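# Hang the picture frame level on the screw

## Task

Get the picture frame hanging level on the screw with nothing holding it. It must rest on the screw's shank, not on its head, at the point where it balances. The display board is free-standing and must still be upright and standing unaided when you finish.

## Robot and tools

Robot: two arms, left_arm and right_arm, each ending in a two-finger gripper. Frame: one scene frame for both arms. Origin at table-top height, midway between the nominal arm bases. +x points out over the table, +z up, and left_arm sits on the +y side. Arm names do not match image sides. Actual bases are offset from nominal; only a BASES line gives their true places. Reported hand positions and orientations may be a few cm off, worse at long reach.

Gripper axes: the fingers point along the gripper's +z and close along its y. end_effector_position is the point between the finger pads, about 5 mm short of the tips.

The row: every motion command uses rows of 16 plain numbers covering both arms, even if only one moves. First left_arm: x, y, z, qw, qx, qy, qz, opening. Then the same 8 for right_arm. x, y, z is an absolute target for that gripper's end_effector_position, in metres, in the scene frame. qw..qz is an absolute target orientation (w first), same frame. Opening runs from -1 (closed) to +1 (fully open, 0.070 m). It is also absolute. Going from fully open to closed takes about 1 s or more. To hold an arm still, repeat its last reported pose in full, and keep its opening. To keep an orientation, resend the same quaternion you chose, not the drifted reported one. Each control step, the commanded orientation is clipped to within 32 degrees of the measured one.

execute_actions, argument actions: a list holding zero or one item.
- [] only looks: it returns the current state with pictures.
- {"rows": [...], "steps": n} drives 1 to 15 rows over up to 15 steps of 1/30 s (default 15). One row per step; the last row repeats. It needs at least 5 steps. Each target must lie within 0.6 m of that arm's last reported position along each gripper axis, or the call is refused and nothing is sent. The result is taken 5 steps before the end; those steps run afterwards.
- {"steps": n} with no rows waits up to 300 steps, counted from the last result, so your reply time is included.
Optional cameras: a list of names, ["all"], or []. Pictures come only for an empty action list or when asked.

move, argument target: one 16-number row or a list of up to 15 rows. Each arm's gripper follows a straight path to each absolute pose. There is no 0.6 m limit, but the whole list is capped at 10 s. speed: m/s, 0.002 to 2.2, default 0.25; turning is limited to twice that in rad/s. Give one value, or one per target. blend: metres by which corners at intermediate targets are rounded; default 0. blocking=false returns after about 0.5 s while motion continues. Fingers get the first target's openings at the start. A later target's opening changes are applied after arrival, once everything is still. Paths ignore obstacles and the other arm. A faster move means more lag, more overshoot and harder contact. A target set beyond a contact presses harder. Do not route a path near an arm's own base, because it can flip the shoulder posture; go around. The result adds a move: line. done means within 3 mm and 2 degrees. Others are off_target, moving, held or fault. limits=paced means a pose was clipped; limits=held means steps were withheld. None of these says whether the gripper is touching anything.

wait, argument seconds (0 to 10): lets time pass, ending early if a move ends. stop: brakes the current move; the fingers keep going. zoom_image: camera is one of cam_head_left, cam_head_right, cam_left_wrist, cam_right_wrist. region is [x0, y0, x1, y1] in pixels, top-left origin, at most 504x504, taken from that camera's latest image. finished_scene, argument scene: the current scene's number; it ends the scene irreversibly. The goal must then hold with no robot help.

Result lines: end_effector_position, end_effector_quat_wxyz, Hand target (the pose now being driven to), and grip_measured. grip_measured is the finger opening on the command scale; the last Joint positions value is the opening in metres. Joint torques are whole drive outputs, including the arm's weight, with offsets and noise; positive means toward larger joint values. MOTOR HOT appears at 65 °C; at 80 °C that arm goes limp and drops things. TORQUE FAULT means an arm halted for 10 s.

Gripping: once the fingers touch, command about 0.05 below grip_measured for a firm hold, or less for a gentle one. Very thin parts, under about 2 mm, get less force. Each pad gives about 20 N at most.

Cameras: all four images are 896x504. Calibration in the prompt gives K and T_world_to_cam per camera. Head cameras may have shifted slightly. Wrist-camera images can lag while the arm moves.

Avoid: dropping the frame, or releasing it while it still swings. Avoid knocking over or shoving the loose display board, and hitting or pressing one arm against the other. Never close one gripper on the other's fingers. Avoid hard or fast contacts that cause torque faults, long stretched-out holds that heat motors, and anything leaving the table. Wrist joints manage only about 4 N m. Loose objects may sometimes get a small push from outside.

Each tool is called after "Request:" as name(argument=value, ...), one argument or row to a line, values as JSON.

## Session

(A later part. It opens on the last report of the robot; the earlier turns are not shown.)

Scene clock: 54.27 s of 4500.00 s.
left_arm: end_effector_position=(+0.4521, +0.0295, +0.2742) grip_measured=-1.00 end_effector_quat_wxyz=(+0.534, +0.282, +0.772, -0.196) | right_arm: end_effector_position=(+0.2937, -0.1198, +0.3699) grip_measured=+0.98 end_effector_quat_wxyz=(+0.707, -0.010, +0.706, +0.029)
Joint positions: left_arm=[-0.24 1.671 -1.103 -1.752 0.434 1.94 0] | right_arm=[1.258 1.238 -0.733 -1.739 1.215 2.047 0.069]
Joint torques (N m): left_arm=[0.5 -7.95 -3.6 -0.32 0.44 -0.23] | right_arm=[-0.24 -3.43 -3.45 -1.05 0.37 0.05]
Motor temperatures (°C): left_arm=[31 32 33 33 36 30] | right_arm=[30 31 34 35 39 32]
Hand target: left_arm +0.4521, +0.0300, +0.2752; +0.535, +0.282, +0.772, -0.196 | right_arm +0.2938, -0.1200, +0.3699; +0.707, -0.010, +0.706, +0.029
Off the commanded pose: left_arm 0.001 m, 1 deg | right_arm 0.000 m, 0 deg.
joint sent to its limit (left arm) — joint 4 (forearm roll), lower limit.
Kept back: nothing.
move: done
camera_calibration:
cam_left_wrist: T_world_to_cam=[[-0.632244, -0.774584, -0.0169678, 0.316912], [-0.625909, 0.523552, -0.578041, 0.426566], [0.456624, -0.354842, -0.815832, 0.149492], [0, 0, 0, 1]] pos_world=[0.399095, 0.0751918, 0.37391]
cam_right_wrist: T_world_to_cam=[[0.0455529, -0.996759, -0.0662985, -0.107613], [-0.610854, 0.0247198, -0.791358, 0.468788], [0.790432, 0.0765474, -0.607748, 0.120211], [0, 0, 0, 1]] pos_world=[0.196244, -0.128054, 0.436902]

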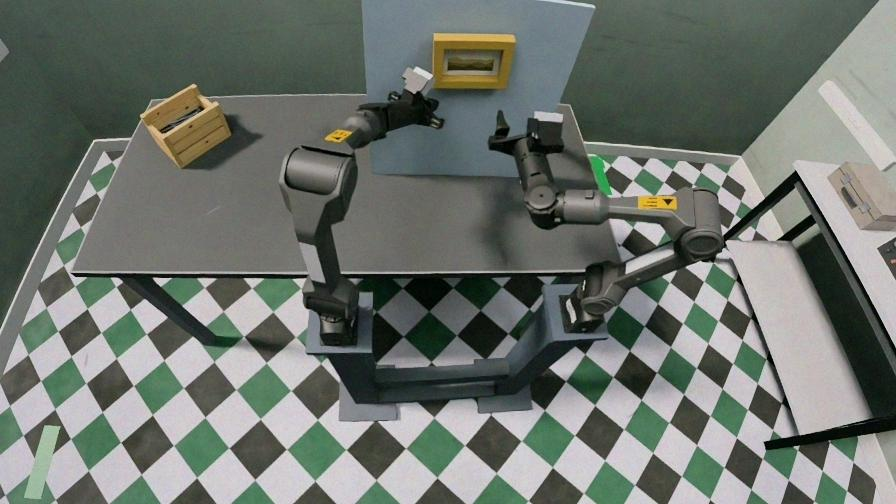

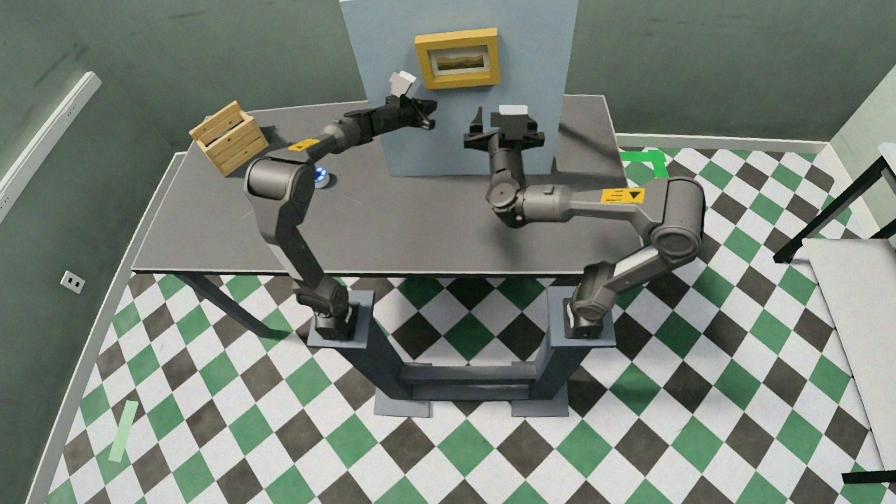

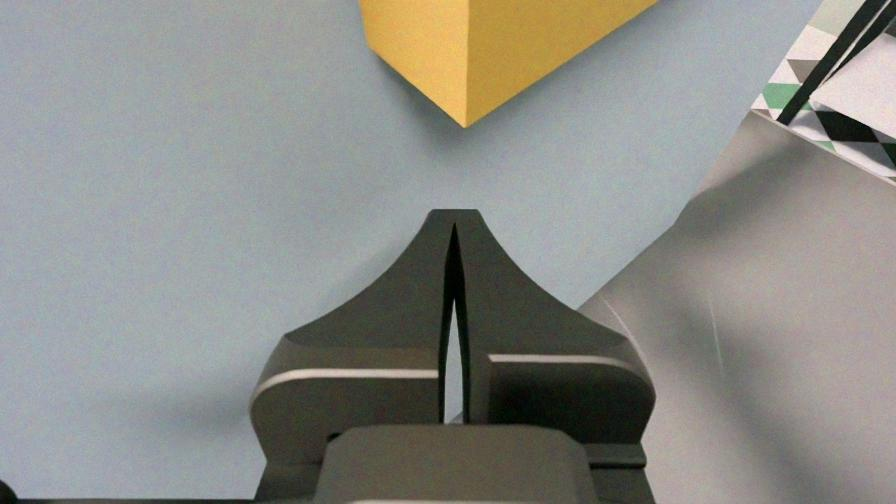

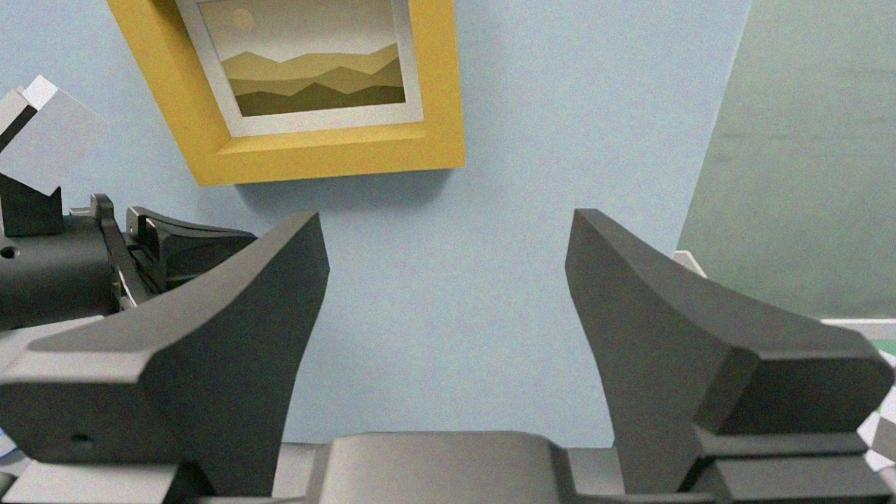

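Request:
move(
  target=[
    [0.44,0.035,0.275,0.5687,0.1069,0.8122,-0.0749,-1, 0.2938,-0.12,0.3699,0.707,-0.010,0.706,0.029,1],
    [0.453,0.033,0.288,0.5687,0.1069,0.8122,-0.0749,-1, 0.2938,-0.12,0.3699,0.707,-0.010,0.706,0.029,1],
  ],
  cameras=["all"],
  speed=0.1,
)

Scene clock: 57.33 s of 4500.00 s.
left_arm: end_effector_position=(+0.4530, +0.0334, +0.2883) grip_measured=-1.00 end_effector_quat_wxyz=(+0.569, +0.107, +0.812, -0.074) | right_arm: end_effector_position=(+0.2937, -0.1198, +0.3699) grip_measured=+0.98 end_effector_quat_wxyz=(+0.707, -0.010, +0.706, +0.029)
Joint positions: left_arm=[-0.536 1.624 -1.094 -1.28 -0.275 1.171 0] | right_arm=[1.258 1.238 -0.733 -1.739 1.215 2.047 0.069]
Joint torques (N m): left_arm=[-0.66 -6 -3.65 0.31 -0.43 -0.18] | right_arm=[-0.22 -3.39 -3.49 -1.06 0.39 0.08]
Motor temperatures (°C): left_arm=[31 32 33 33 36 30] | right_arm=[30 31 34 35 39 32]
Hand target: left_arm +0.4530, +0.0330, +0.2880; +0.569, +0.107, +0.812, -0.075 | right_arm +0.2938, -0.1200, +0.3699; +0.707, -0.010, +0.706, +0.029
Off the commanded pose: left_arm 0.000 m, 0 deg | right_arm 0.000 m, 0 deg.
Kept back: nothing.
move: done
camera_calibration:
cam_left_wrist: T_world_to_cam=[[-0.24053, -0.970456, -0.0189721, 0.150381], [-0.782852, 0.205513, -0.587287, 0.517574], [0.573836, -0.126408, -0.809156, 0.0992297], [0, 0, 0, 1]] pos_world=[0.384413, 0.0521135, 0.38711]
cam_right_wrist: T_world_to_cam=[[0.0455529, -0.996759, -0.0662985, -0.107613], [-0.610854, 0.0247198, -0.791358, 0.468788], [0.790432, 0.0765474, -0.607748, 0.120211], [0, 0, 0, 1]] pos_world=[0.196244, -0.128054, 0.436902]

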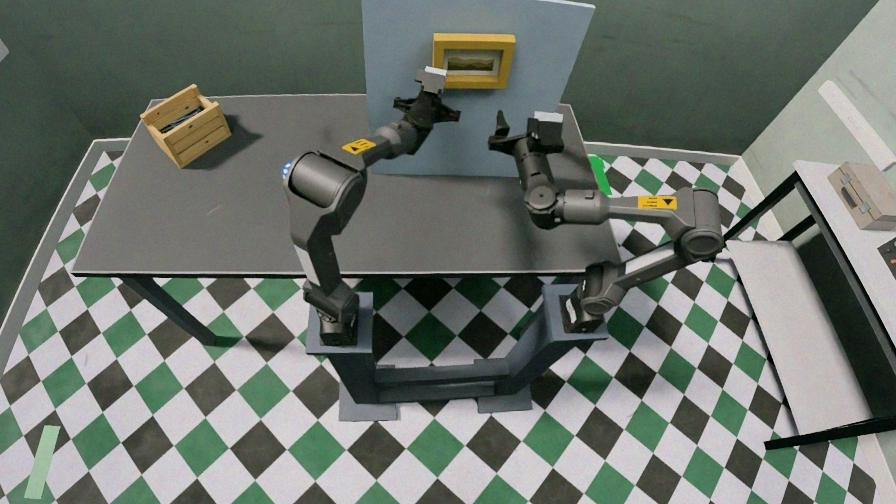

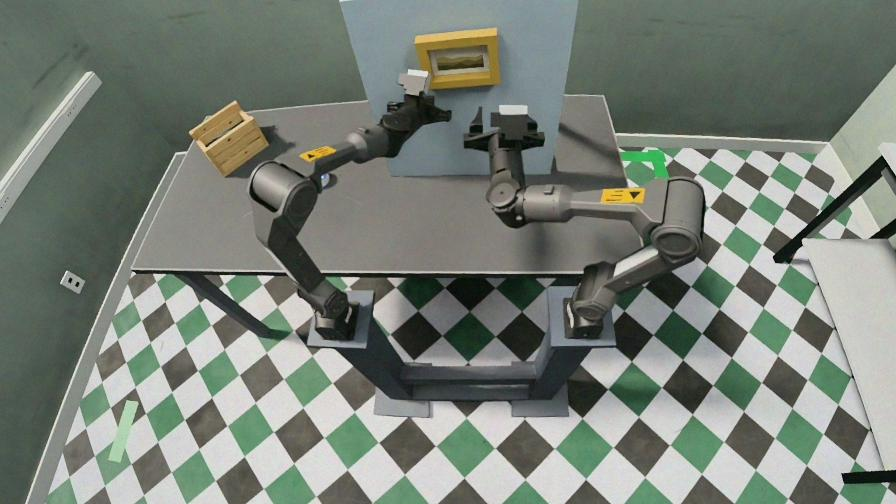

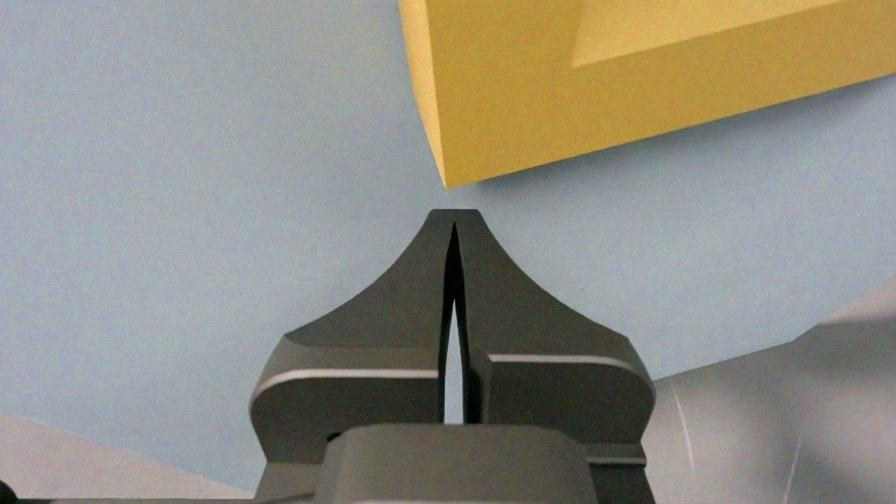

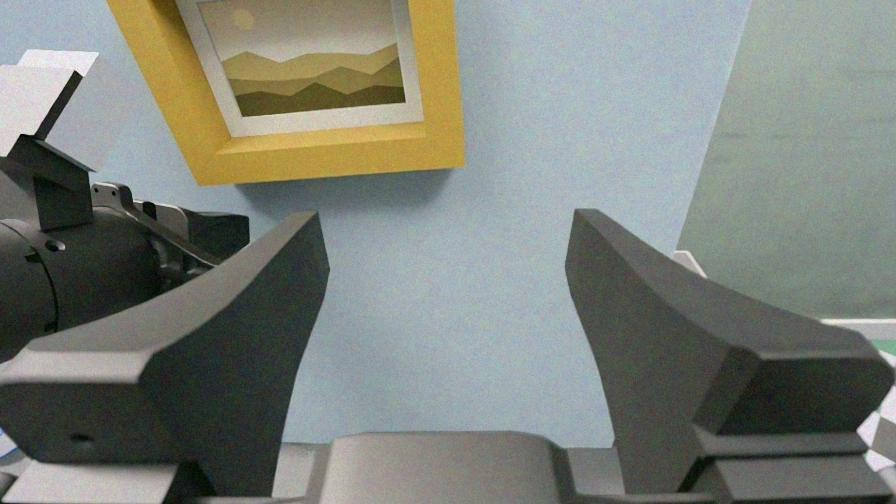

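Request:
move(
  target=[0.457,0.033,0.305,0.5687,0.1069,0.8122,-0.0749,-1, 0.2938,-0.12,0.3699,0.707,-0.010,0.706,0.029,1],
  cameras=["cam_left_wrist","cam_right_wrist"],
  speed=0.04,
)

Scene clock: 58.30 s of 4500.00 s.
left_arm: end_effector_position=(+0.4570, +0.0329, +0.3049) grip_measured=-1.00 end_effector_quat_wxyz=(+0.569, +0.107, +0.812, -0.075) | right_arm: end_effector_position=(+0.2937, -0.1198, +0.3699) grip_measured=+0.98 end_effector_quat_wxyz=(+0.707, -0.010, +0.706, +0.029)
Joint positions: left_arm=[-0.53 1.618 -1.157 -1.524 -0.257 1.428 0] | right_arm=[1.258 1.238 -0.733 -1.739 1.215 2.047 0.069]
Joint torques (N m): left_arm=[0.49 -7.52 -3.64 0.2 -0.17 -0.16] | right_arm=[-0.17 -3.42 -3.48 -1.07 0.4 0.08]
Motor temperatures (°C): left_arm=[31 32 33 33 36 30] | right_arm=[30 31 34 35 39 32]
Hand target: left_arm +0.4570, +0.0330, +0.3050; +0.569, +0.107, +0.812, -0.075 | right_arm +0.2938, -0.1200, +0.3699; +0.707, -0.010, +0.706, +0.029
Off the commanded pose: left_arm 0.000 m, 0 deg | right_arm 0.000 m, 0 deg.
Kept back: nothing.
move: done
camera_calibration:
cam_left_wrist: T_world_to_cam=[[-0.241235, -0.970279, -0.0190928, 0.151514], [-0.782991, 0.206219, -0.586855, 0.530595], [0.573351, -0.126621, -0.809467, 0.110733], [0, 0, 0, 1]] pos_world=[0.388513, 0.0516137, 0.40391]
cam_right_wrist: T_world_to_cam=[[0.0455529, -0.996759, -0.0662985, -0.107613], [-0.610854, 0.0247198, -0.791358, 0.468788], [0.790432, 0.0765474, -0.607748, 0.120211], [0, 0, 0, 1]] pos_world=[0.196244, -0.128054, 0.436902]
Images, in order (width x height): cam_left_wrist 896x504, cam_right_wrist 896x504.

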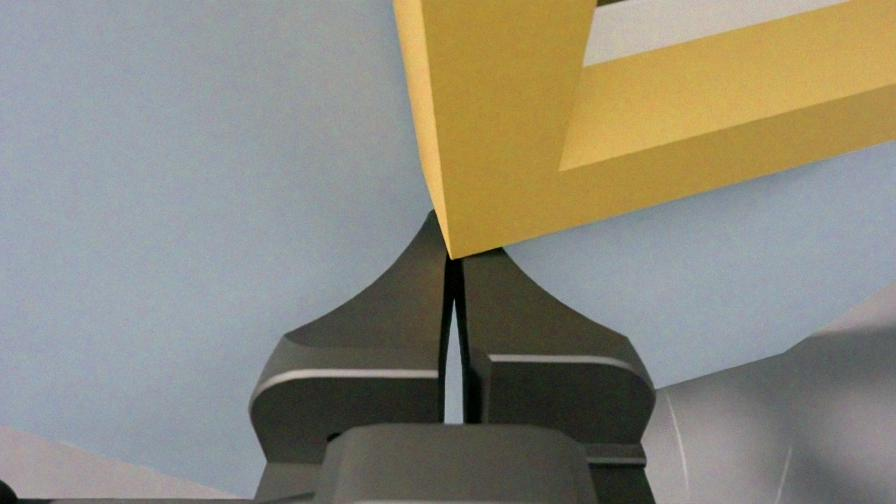

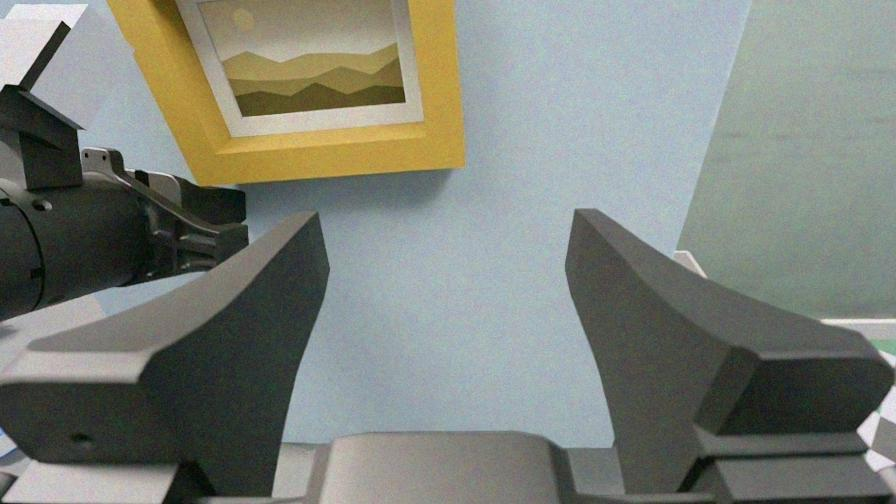

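Request:
move(
  target=[0.457,0.033,0.315,0.5687,0.1069,0.8122,-0.0749,-1, 0.2938,-0.12,0.3699,0.707,-0.010,0.706,0.029,1],
  cameras=["cam_left_wrist","cam_right_wrist"],
  speed=0.03,
)

Scene clock: 59.23 s of 4500.00 s.
left_arm: end_effector_position=(+0.4570, +0.0331, +0.3151) grip_measured=-1.00 end_effector_quat_wxyz=(+0.569, +0.107, +0.812, -0.075) | right_arm: end_effector_position=(+0.2937, -0.1198, +0.3699) grip_measured=+0.98 end_effector_quat_wxyz=(+0.707, -0.010, +0.706, +0.029)
Joint positions: left_arm=[-0.529 1.608 -1.187 -1.674 -0.257 1.583 0] | right_arm=[1.258 1.238 -0.733 -1.739 1.215 2.047 0.069]
Joint torques (N m): left_arm=[-0.63 -7.8 -4.48 0.34 -0.01 -0.12] | right_arm=[-0.21 -3.44 -3.46 -1.07 0.4 0.1]
Motor temperatures (°C): left_arm=[31 33 33 33 36 30] | right_arm=[30 31 34 35 39 32]
Hand target: left_arm +0.4570, +0.0330, +0.3150; +0.569, +0.107, +0.812, -0.075 | right_arm +0.2938, -0.1200, +0.3699; +0.707, -0.010, +0.706, +0.029
Off the commanded pose: left_arm 0.000 m, 0 deg | right_arm 0.000 m, 0 deg.
Kept back: nothing.
move: done
camera_calibration:
cam_left_wrist: T_world_to_cam=[[-0.241351, -0.97026, -0.0185842, 0.151832], [-0.782949, 0.206001, -0.586988, 0.53651], [0.573359, -0.12712, -0.809382, 0.118934], [0, 0, 0, 1]] pos_world=[0.388513, 0.0519133, 0.41401]
cam_right_wrist: T_world_to_cam=[[0.0455529, -0.996759, -0.0662985, -0.107613], [-0.610854, 0.0247198, -0.791358, 0.468788], [0.790432, 0.0765474, -0.607748, 0.120211], [0, 0, 0, 1]] pos_world=[0.196244, -0.128054, 0.436902]
Images, in order (width x height): cam_left_wrist 896x504, cam_right_wrist 896x504.

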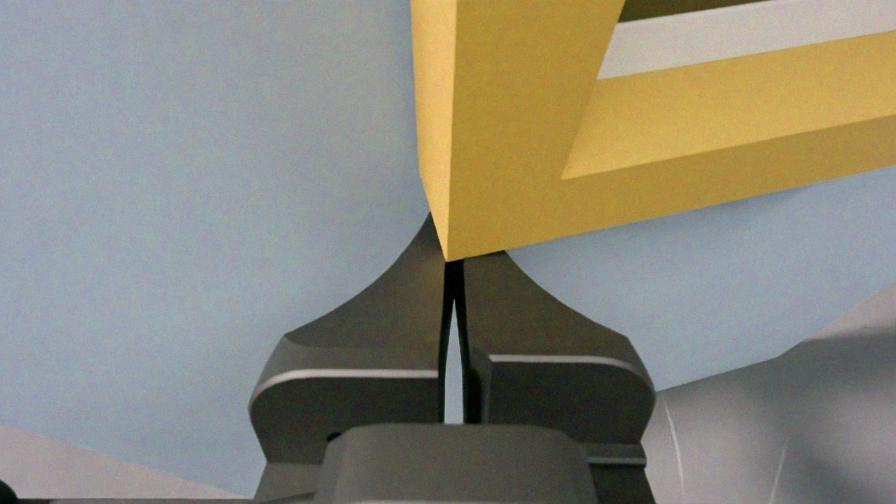

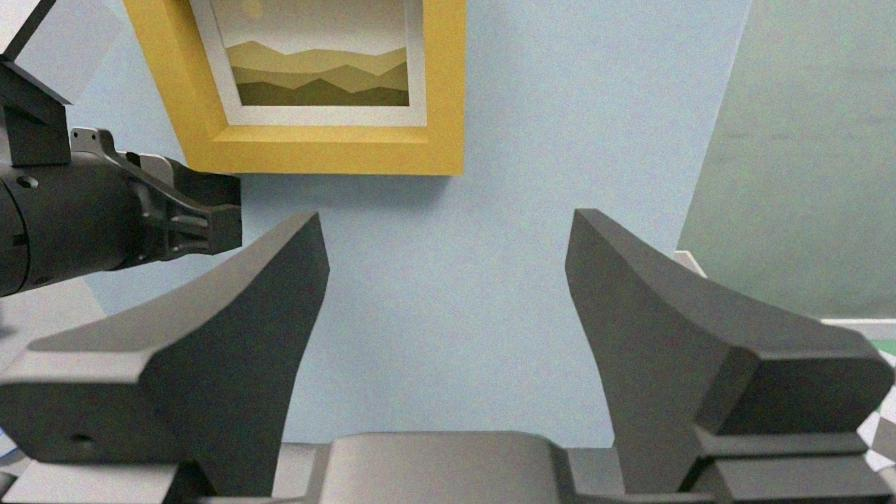

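Request:
move(
  target=[0.457,0.033,0.320,0.5687,0.1069,0.8122,-0.0749,-1, 0.2938,-0.12,0.3699,0.707,-0.010,0.706,0.029,1],
  cameras=["cam_right_wrist"],
  speed=0.03,
)

Request:
move(
  target=[0.455,0.033,0.290,0.5687,0.1069,0.8122,-0.0749,-1, 0.2938,-0.12,0.3699,0.707,-0.010,0.706,0.029,1],
  cameras=["all"],
  speed=0.03,
)

Scene clock: 60.23 s of 4500.00 s.
left_arm: end_effector_position=(+0.4570, +0.0332, +0.3197) grip_measured=-1.00 end_effector_quat_wxyz=(+0.568, +0.107, +0.812, -0.075) | right_arm: end_effector_position=(+0.2937, -0.1198, +0.3699) grip_measured=+0.98 end_effector_quat_wxyz=(+0.707, -0.010, +0.706, +0.029)
Joint positions: left_arm=[-0.529 1.604 -1.201 -1.747 -0.26 1.658 0] | right_arm=[1.258 1.238 -0.733 -1.739 1.215 2.047 0.069]
Joint torques (N m): left_arm=[-1.14 -8.1 -4.56 0.35 0.23 -0.1] | right_arm=[-0.16 -3.39 -3.49 -1.07 0.41 0.11]
Motor temperatures (°C): left_arm=[31 33 33 33 36 30] | right_arm=[30 31 34 35 39 32]
Hand target: left_arm +0.4570, +0.0330, +0.3200; +0.569, +0.107, +0.812, -0.075 | right_arm +0.2938, -0.1200, +0.3699; +0.707, -0.010, +0.706, +0.029
Off the commanded pose: left_arm 0.000 m, 0 deg | right_arm 0.000 m, 0 deg.
Kept back: nothing.
move: done
camera_calibration:
cam_right_wrist: T_world_to_cam=[[0.0455529, -0.996759, -0.0662985, -0.107613], [-0.610854, 0.0247198, -0.791358, 0.468788], [0.790432, 0.0765474, -0.607748, 0.120211], [0, 0, 0, 1]] pos_world=[0.196244, -0.128054, 0.436902]
Images, in order (width x height): cam_right_wrist 896x504.

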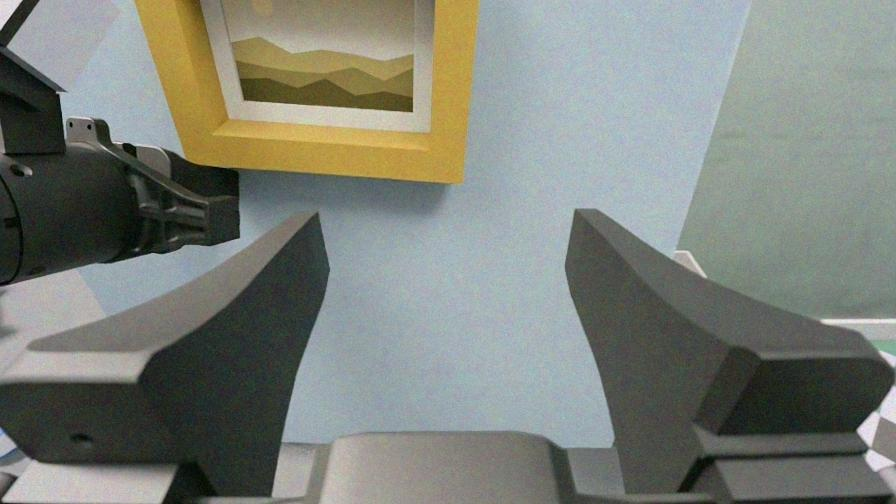

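Scene clock: 61.47 s of 4500.00 s.
left_arm: end_effector_position=(+0.4550, +0.0329, +0.2904) grip_measured=-1.00 end_effector_quat_wxyz=(+0.569, +0.107, +0.812, -0.075) | right_arm: end_effector_position=(+0.2937, -0.1198, +0.3699) grip_measured=+0.98 end_effector_quat_wxyz=(+0.707, -0.010, +0.706, +0.029)
Joint positions: left_arm=[-0.533 1.628 -1.108 -1.306 -0.268 1.199 0] | right_arm=[1.258 1.238 -0.733 -1.739 1.215 2.047 0.069]
Joint torques (N m): left_arm=[-0.55 -5.85 -2.84 0.16 -0.7 -0.05] | right_arm=[-0.1 -3.36 -3.47 -1.08 0.42 0.12]
Motor temperatures (°C): left_arm=[31 33 33 33 36 30] | right_arm=[30 31 34 35 39 32]
Hand target: left_arm +0.4550, +0.0330, +0.2900; +0.569, +0.107, +0.812, -0.075 | right_arm +0.2938, -0.1200, +0.3699; +0.707, -0.010, +0.706, +0.029
Off the commanded pose: left_arm 0.000 m, 0 deg | right_arm 0.000 m, 0 deg.
Kept back: nothing.
move: done
camera_calibration:
cam_left_wrist: T_world_to_cam=[[-0.241624, -0.970214, -0.0174208, 0.150539], [-0.782698, 0.205474, -0.587508, 0.520579], [0.573587, -0.128321, -0.809031, 0.0999256], [0, 0, 0, 1]] pos_world=[0.386514, 0.0519123, 0.389309]
cam_right_wrist: T_world_to_cam=[[0.0455529, -0.996759, -0.0662985, -0.107613], [-0.610854, 0.0247198, -0.791358, 0.468788], [0.790432, 0.0765474, -0.607748, 0.120211], [0, 0, 0, 1]] pos_world=[0.196244, -0.128054, 0.436902]

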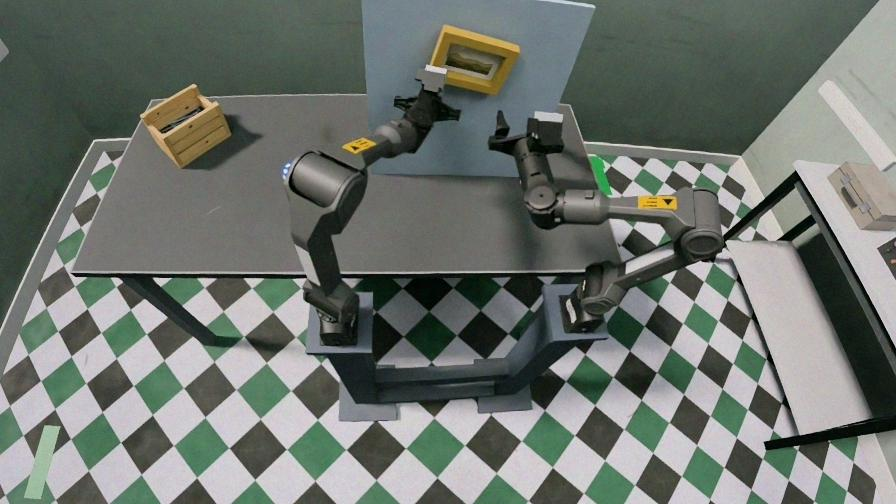

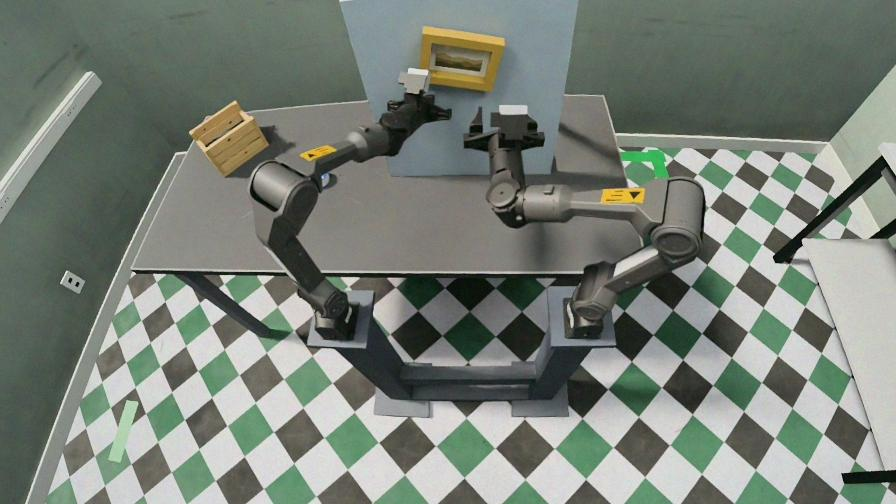

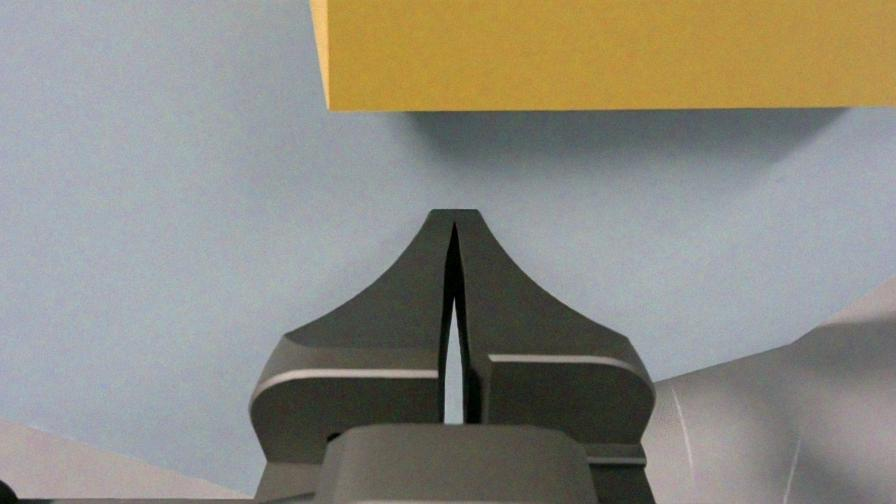

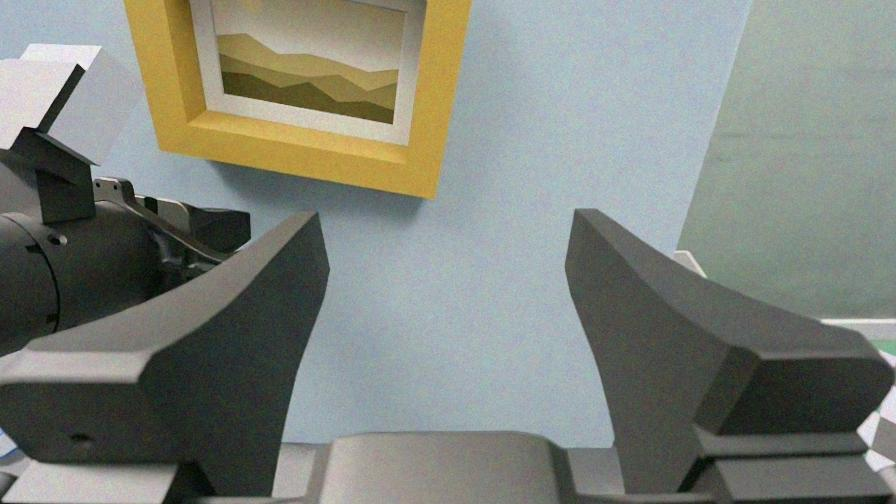

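Request:
move(
  target=[
    [0.38,0.06,0.27,0.5687,0.1069,0.8122,-0.0749,-1, 0.2938,-0.12,0.3699,0.707,-0.010,0.706,0.029,1],
    [0.34,0.13,0.33,0.5687,0.1069,0.8122,-0.0749,-1, 0.34,-0.12,0.50,0.65,0,0.75,0.05,1],
    [0.34,0.13,0.33,0.5687,0.1069,0.8122,-0.0749,-1, 0.445,-0.042,0.54,0.582,-0.034,0.803,0.122,1],
  ],
  cameras=["all"],
  speed=0.2,
  blend=0.02,
)

Request:
zoom_image(
  camera="cam_right_wrist",
  region=[270, 300, 630, 500],
)

Request:
zoom_image(
  camera="cam_right_wrist",
  region=[370, 320, 530, 400],
)

Scene clock: 65.37 s of 4500.00 s.
left_arm: end_effector_position=(+0.3401, +0.1299, +0.3296) grip_measured=-1.00 end_effector_quat_wxyz=(+0.595, +0.100, +0.794, -0.072) | right_arm: end_effector_position=(+0.4440, -0.0420, +0.5416) grip_measured=+0.98 end_effector_quat_wxyz=(+0.583, -0.034, +0.802, +0.123)
Joint positions: left_arm=[-0.391 1.051 -0.702 -1.752 -0.146 1.716 0] | right_arm=[0.77 1.936 -2.583 -0.529 1.124 0.569 0.069]
Joint torques (N m): left_arm=[0.23 -1.86 -3.92 -0.02 0.26 -0.18] | right_arm=[-3.24 -3.1 -2.24 -0.54 -0.44 -0.03]
Motor temperatures (°C): left_arm=[31 32 33 33 36 30] | right_arm=[30 31 34 35 39 32]
Hand target: left_arm +0.3401, +0.1299, +0.3297; +0.595, +0.100, +0.794, -0.072 | right_arm +0.4450, -0.0420, +0.5400; +0.582, -0.034, +0.803, +0.122
Off the commanded pose: left_arm 0.000 m, 4 deg | right_arm 0.002 m, 0 deg.
joint sent to its limit (left arm) — joint 4 (forearm roll), lower limit.
Kept back: nothing.
move: off_target (left_arm)
camera_calibration:
cam_left_wrist: T_world_to_cam=[[-0.226637, -0.97374, -0.0215693, 0.214158], [-0.747538, 0.1881, -0.637028, 0.440344], [0.624357, -0.12825, -0.770539, 0.180106], [0, 0, 0, 1]] pos_world=[0.26526, 0.148804, 0.423909]
cam_right_wrist: T_world_to_cam=[[0.176589, -0.965335, -0.192209, -0.0142395], [-0.824282, -0.0383119, -0.564881, 0.663979], [0.537936, 0.258187, -0.802474, 0.324997], [0, 0, 0, 1]] pos_world=[0.374993, -0.0722176, 0.633135]

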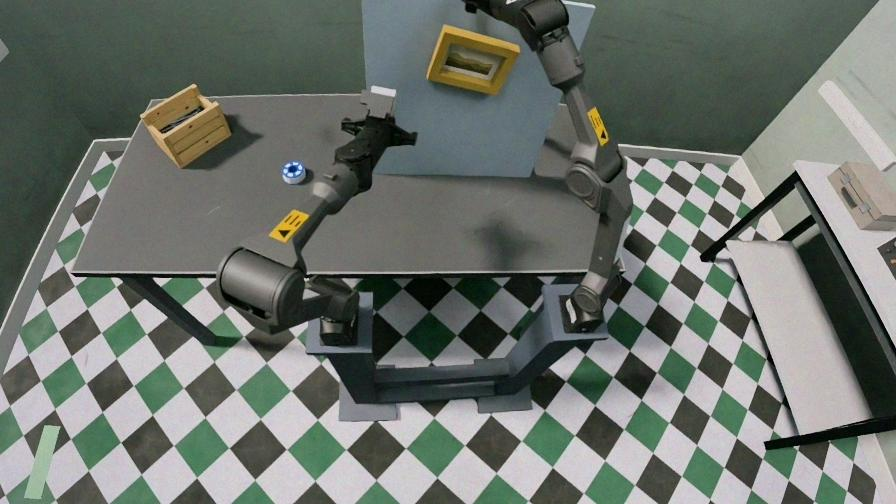

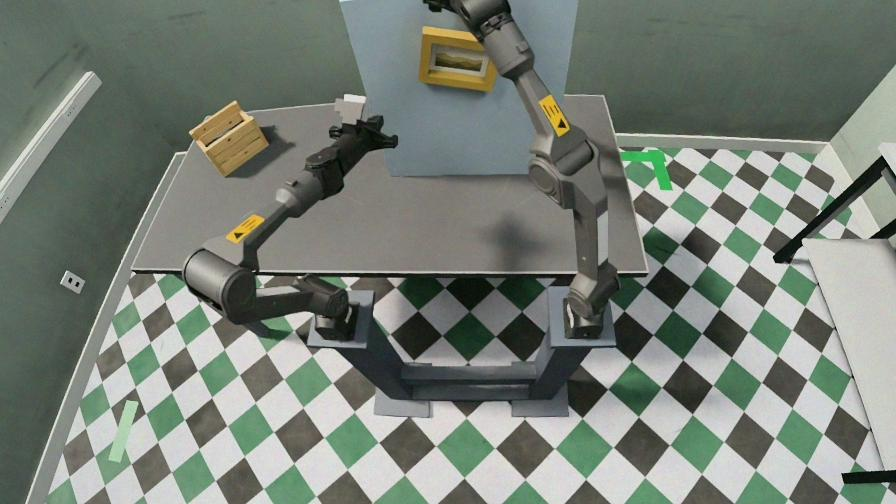

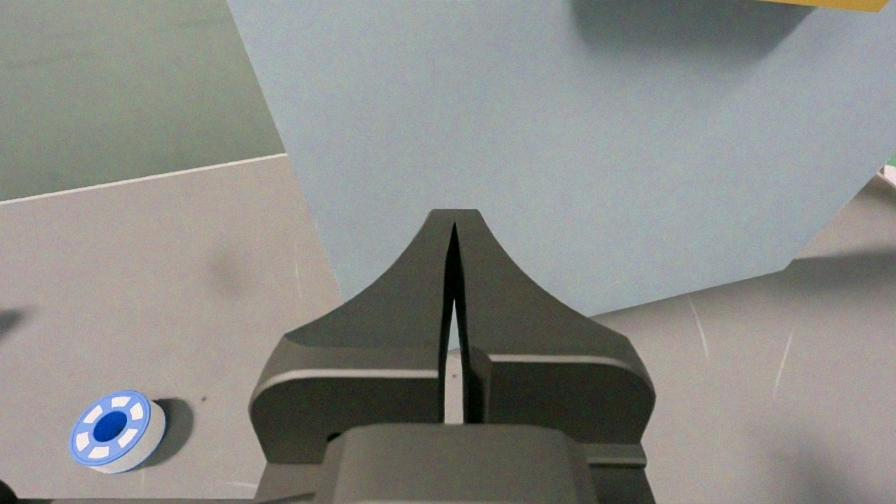

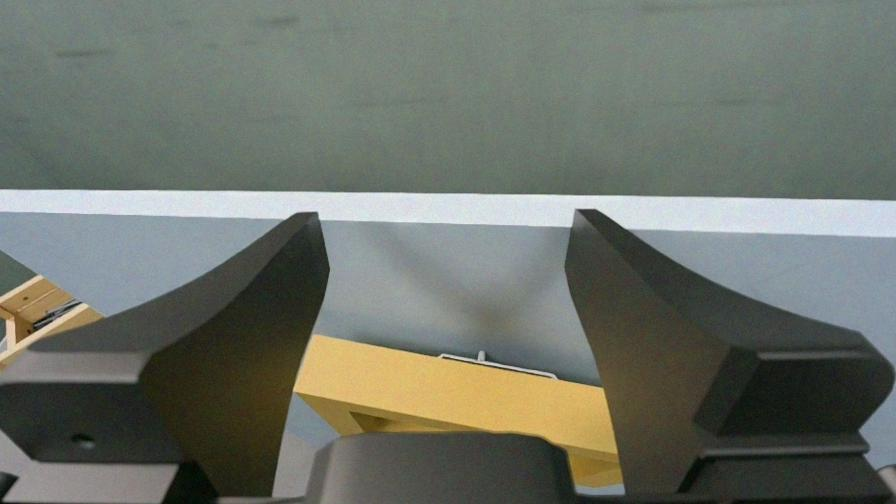

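Scaled by 1.400 from the camera's 896x504 image, which has a finer 1280x720 frame.

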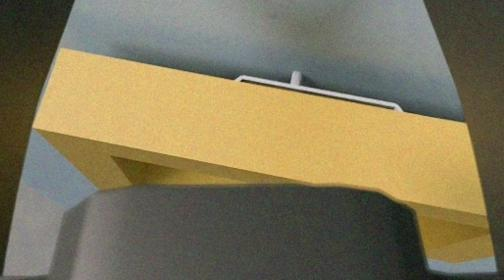

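Scaled by 3.150 from the camera's 896x504 image, which has a finer 1280x720 frame.

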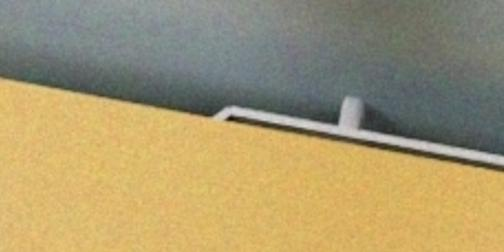

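Request:
move(
  target=[
    [0.31,0.13,0.40,0.72,0.11,0.67,-0.12,1, 0.34,-0.16,0.52,0.60,-0.1,0.78,0.1,-1],
    [0.27,0.10,0.42,0.7545,0.1116,0.633,-0.133,1, 0.38,-0.22,0.44,0.539,-0.2802,0.7698,0.1962,-1],
  ],
  cameras=["all"],
  speed=0.2,
  blend=0.02,
)

Scene clock: 69.40 s of 4500.00 s.
left_arm: end_effector_position=(+0.2697, +0.1000, +0.4200) grip_measured=+0.98 end_effector_quat_wxyz=(+0.755, +0.112, +0.633, -0.133) | right_arm: end_effector_position=(+0.3801, -0.2200, +0.4397) grip_measured=-1.00 end_effector_quat_wxyz=(+0.539, -0.280, +0.770, +0.196)
Joint positions: left_arm=[-0.784 0.822 -0.555 -0.902 -0.564 0.902 0.069] | right_arm=[-0.211 1.33 -1.399 1.058 1.048 -1.158 0]
Joint torques (N m): left_arm=[0.79 -0.89 -3.66 0.46 -0.7 -0.19] | right_arm=[0.64 -4.11 -4.58 0.74 -0.43 0.26]
Motor temperatures (°C): left_arm=[31 32 33 33 36 30] | right_arm=[30 31 34 35 39 32]
Hand target: left_arm +0.2700, +0.1000, +0.4200; +0.754, +0.112, +0.633, -0.133 | right_arm +0.3800, -0.2200, +0.4400; +0.539, -0.280, +0.770, +0.196
Off the commanded pose: left_arm 0.000 m, 0 deg | right_arm 0.000 m, 0 deg.
Kept back: nothing.
move: done
camera_calibration:
cam_left_wrist: T_world_to_cam=[[-0.318806, -0.947791, -0.00736892, 0.187411], [-0.383911, 0.136235, -0.913265, 0.474048], [0.866588, -0.288325, -0.4073, 0.0878517], [0, 0, 0, 1]] pos_world=[0.165609, 0.138374, 0.470095]
cam_right_wrist: T_world_to_cam=[[0.625408, -0.779578, -0.0335243, -0.393807], [-0.670312, -0.514765, -0.534507, 0.370281], [0.399433, 0.356757, -0.844499, 0.416393], [0, 0, 0, 1]] pos_world=[0.328173, -0.264947, 0.53636]

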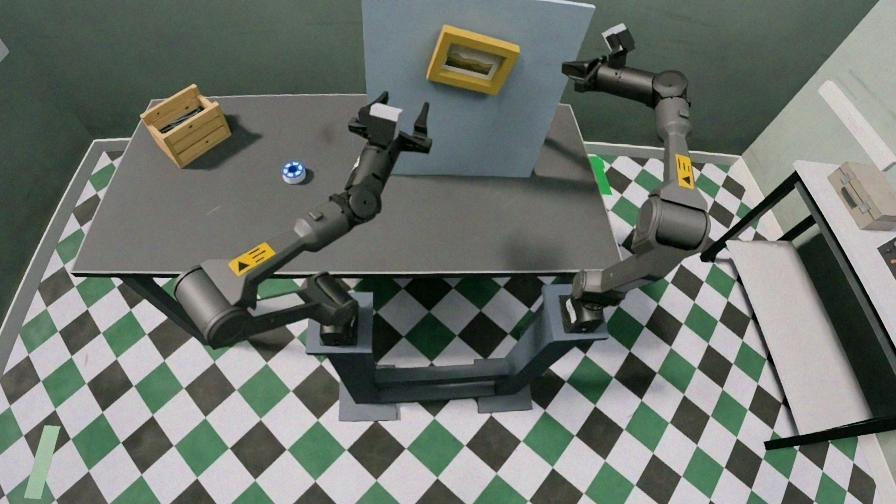

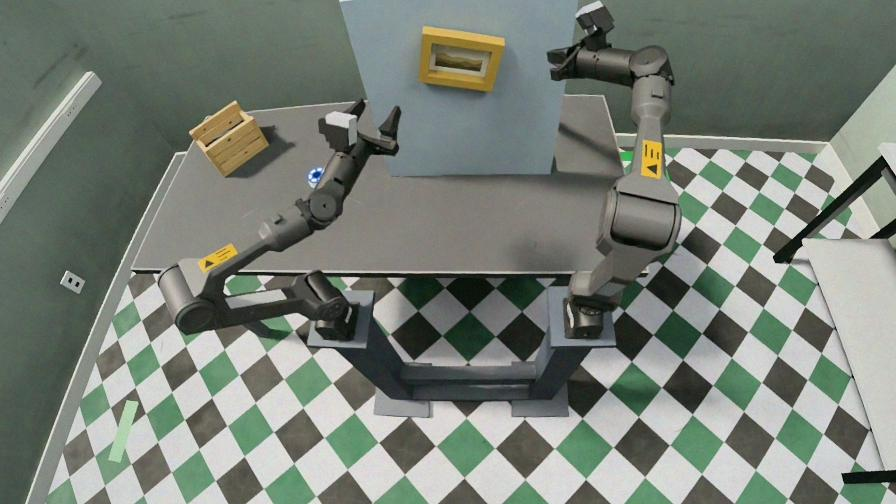

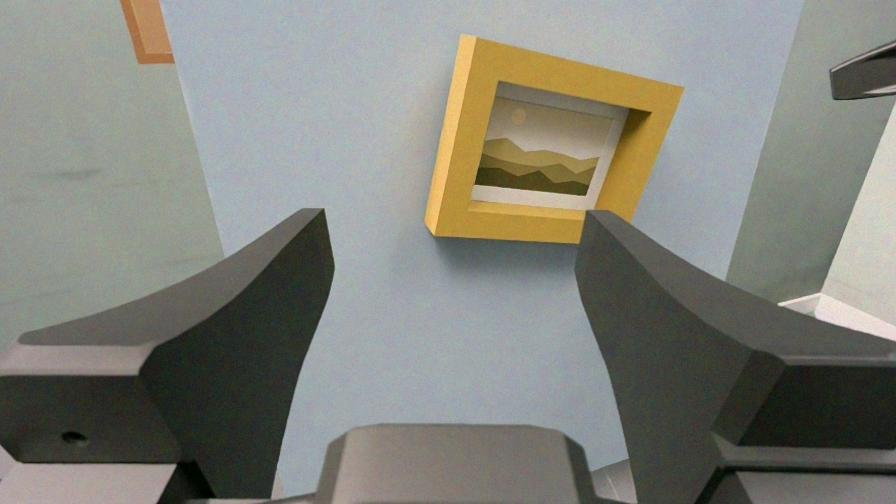

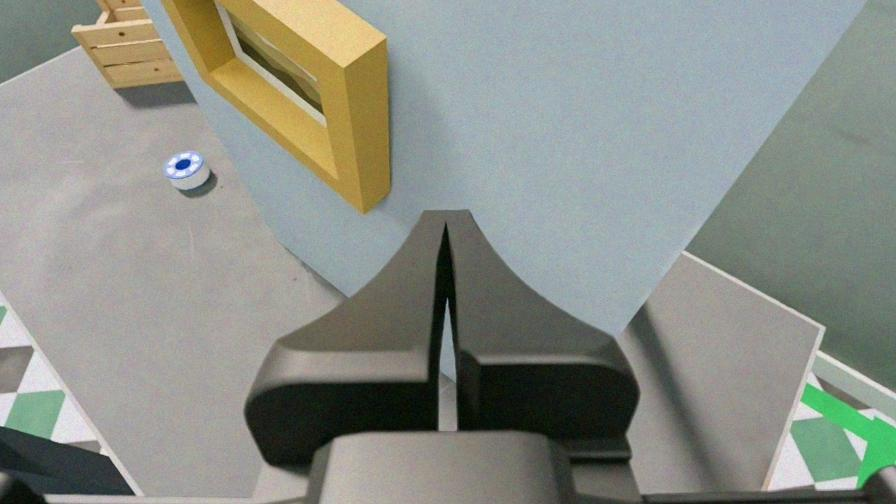

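Request:
move(
  target=[
    [0.27,0.10,0.42,0.7545,0.1116,0.633,-0.133,1, 0.42,-0.20,0.425,0.539,-0.2802,0.7698,0.1962,-1],
    [0.27,0.10,0.42,0.7545,0.1116,0.633,-0.133,1, 0.446,-0.178,0.42,0.539,-0.2802,0.7698,0.1962,-1],
  ],
  cameras=["all"],
  speed=0.15,
  blend=0.02,
)

Request:
zoom_image(
  camera="cam_head_right",
  region=[408, 10, 568, 110],
)

Scene clock: 71.30 s of 4500.00 s.
left_arm: end_effector_position=(+0.2700, +0.1001, +0.4197) grip_measured=+0.98 end_effector_quat_wxyz=(+0.754, +0.111, +0.633, -0.133) | right_arm: end_effector_position=(+0.4464, -0.1778, +0.4198) grip_measured=-1.00 end_effector_quat_wxyz=(+0.539, -0.280, +0.770, +0.196)
Joint positions: left_arm=[-0.783 0.823 -0.555 -0.902 -0.564 0.901 0.069] | right_arm=[-0.004 1.528 -1.515 1.008 0.829 -1.115 0]
Joint torques (N m): left_arm=[0.55 -0.56 -3.88 0.48 -0.72 -0.21] | right_arm=[-0.44 -6.48 -3.92 0.77 -0.23 -0.14]
Motor temperatures (°C): left_arm=[31 32 33 33 36 30] | right_arm=[30 31 34 35 39 32]
Hand target: left_arm +0.2700, +0.1000, +0.4200; +0.754, +0.112, +0.633, -0.133 | right_arm +0.4460, -0.1780, +0.4200; +0.539, -0.280, +0.770, +0.196
Off the commanded pose: left_arm 0.000 m, 0 deg | right_arm 0.000 m, 0 deg.
Kept back: nothing.
move: done; blend cut to 0.0172 m at target 1
camera_calibration:
cam_left_wrist: T_world_to_cam=[[-0.318144, -0.948018, -0.00682103, 0.187169], [-0.384849, 0.13572, -0.912946, 0.474058], [0.866415, -0.287824, -0.408023, 0.0878096], [0, 0, 0, 1]] pos_world=[0.165908, 0.138374, 0.469894]
cam_right_wrist: T_world_to_cam=[[0.625094, -0.779849, -0.0330559, -0.403081], [-0.670301, -0.514622, -0.53466, 0.425901], [0.399943, 0.35637, -0.844421, 0.357727], [0, 0, 0, 1]] pos_world=[0.394375, -0.222648, 0.51646]

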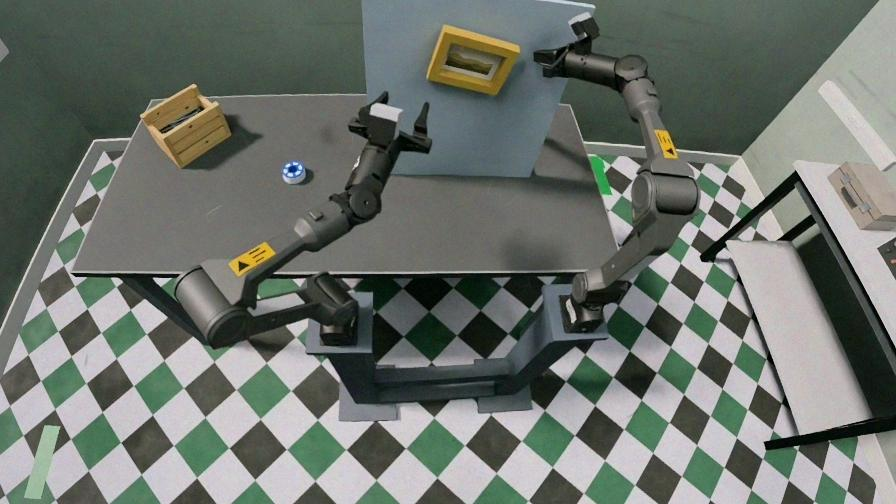

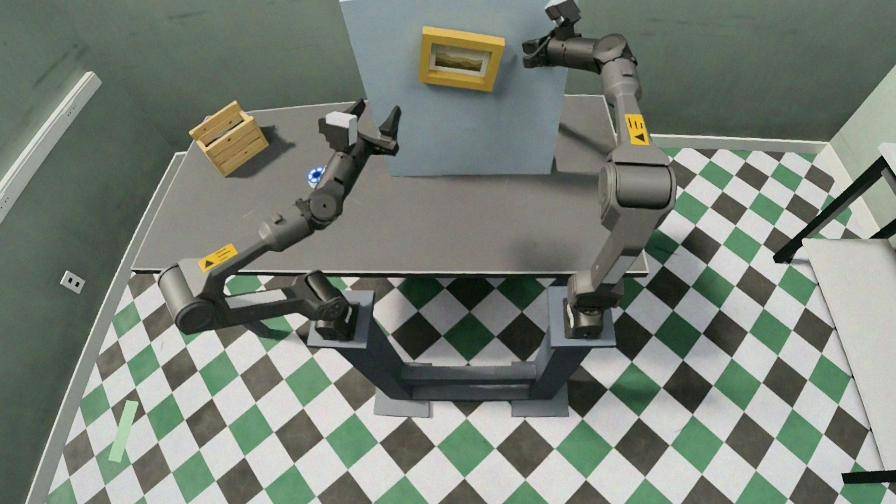

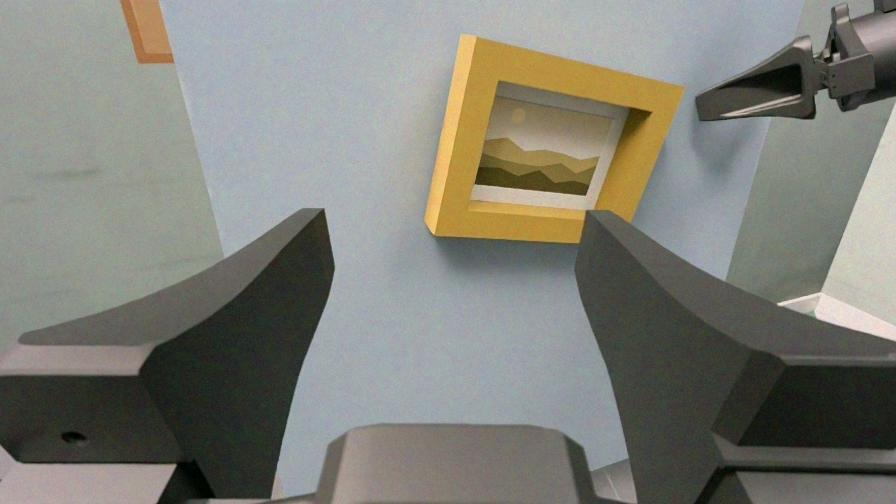

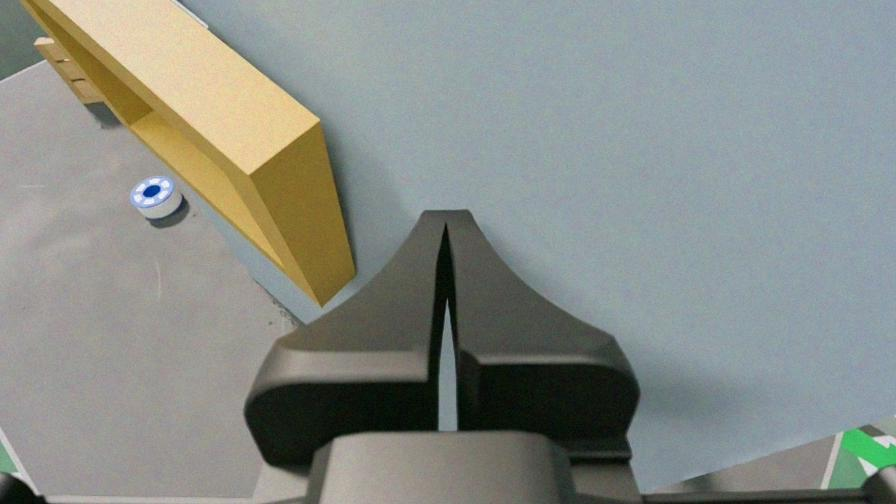

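Scaled by 3.150 from the camera's 896x504 image, which has a finer 1280x720 frame.

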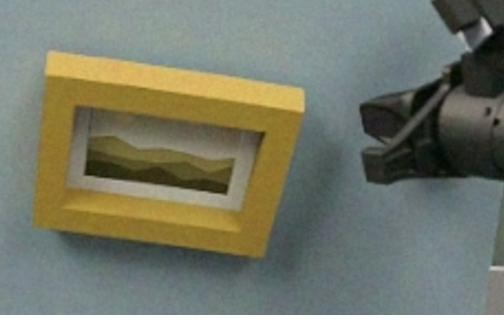

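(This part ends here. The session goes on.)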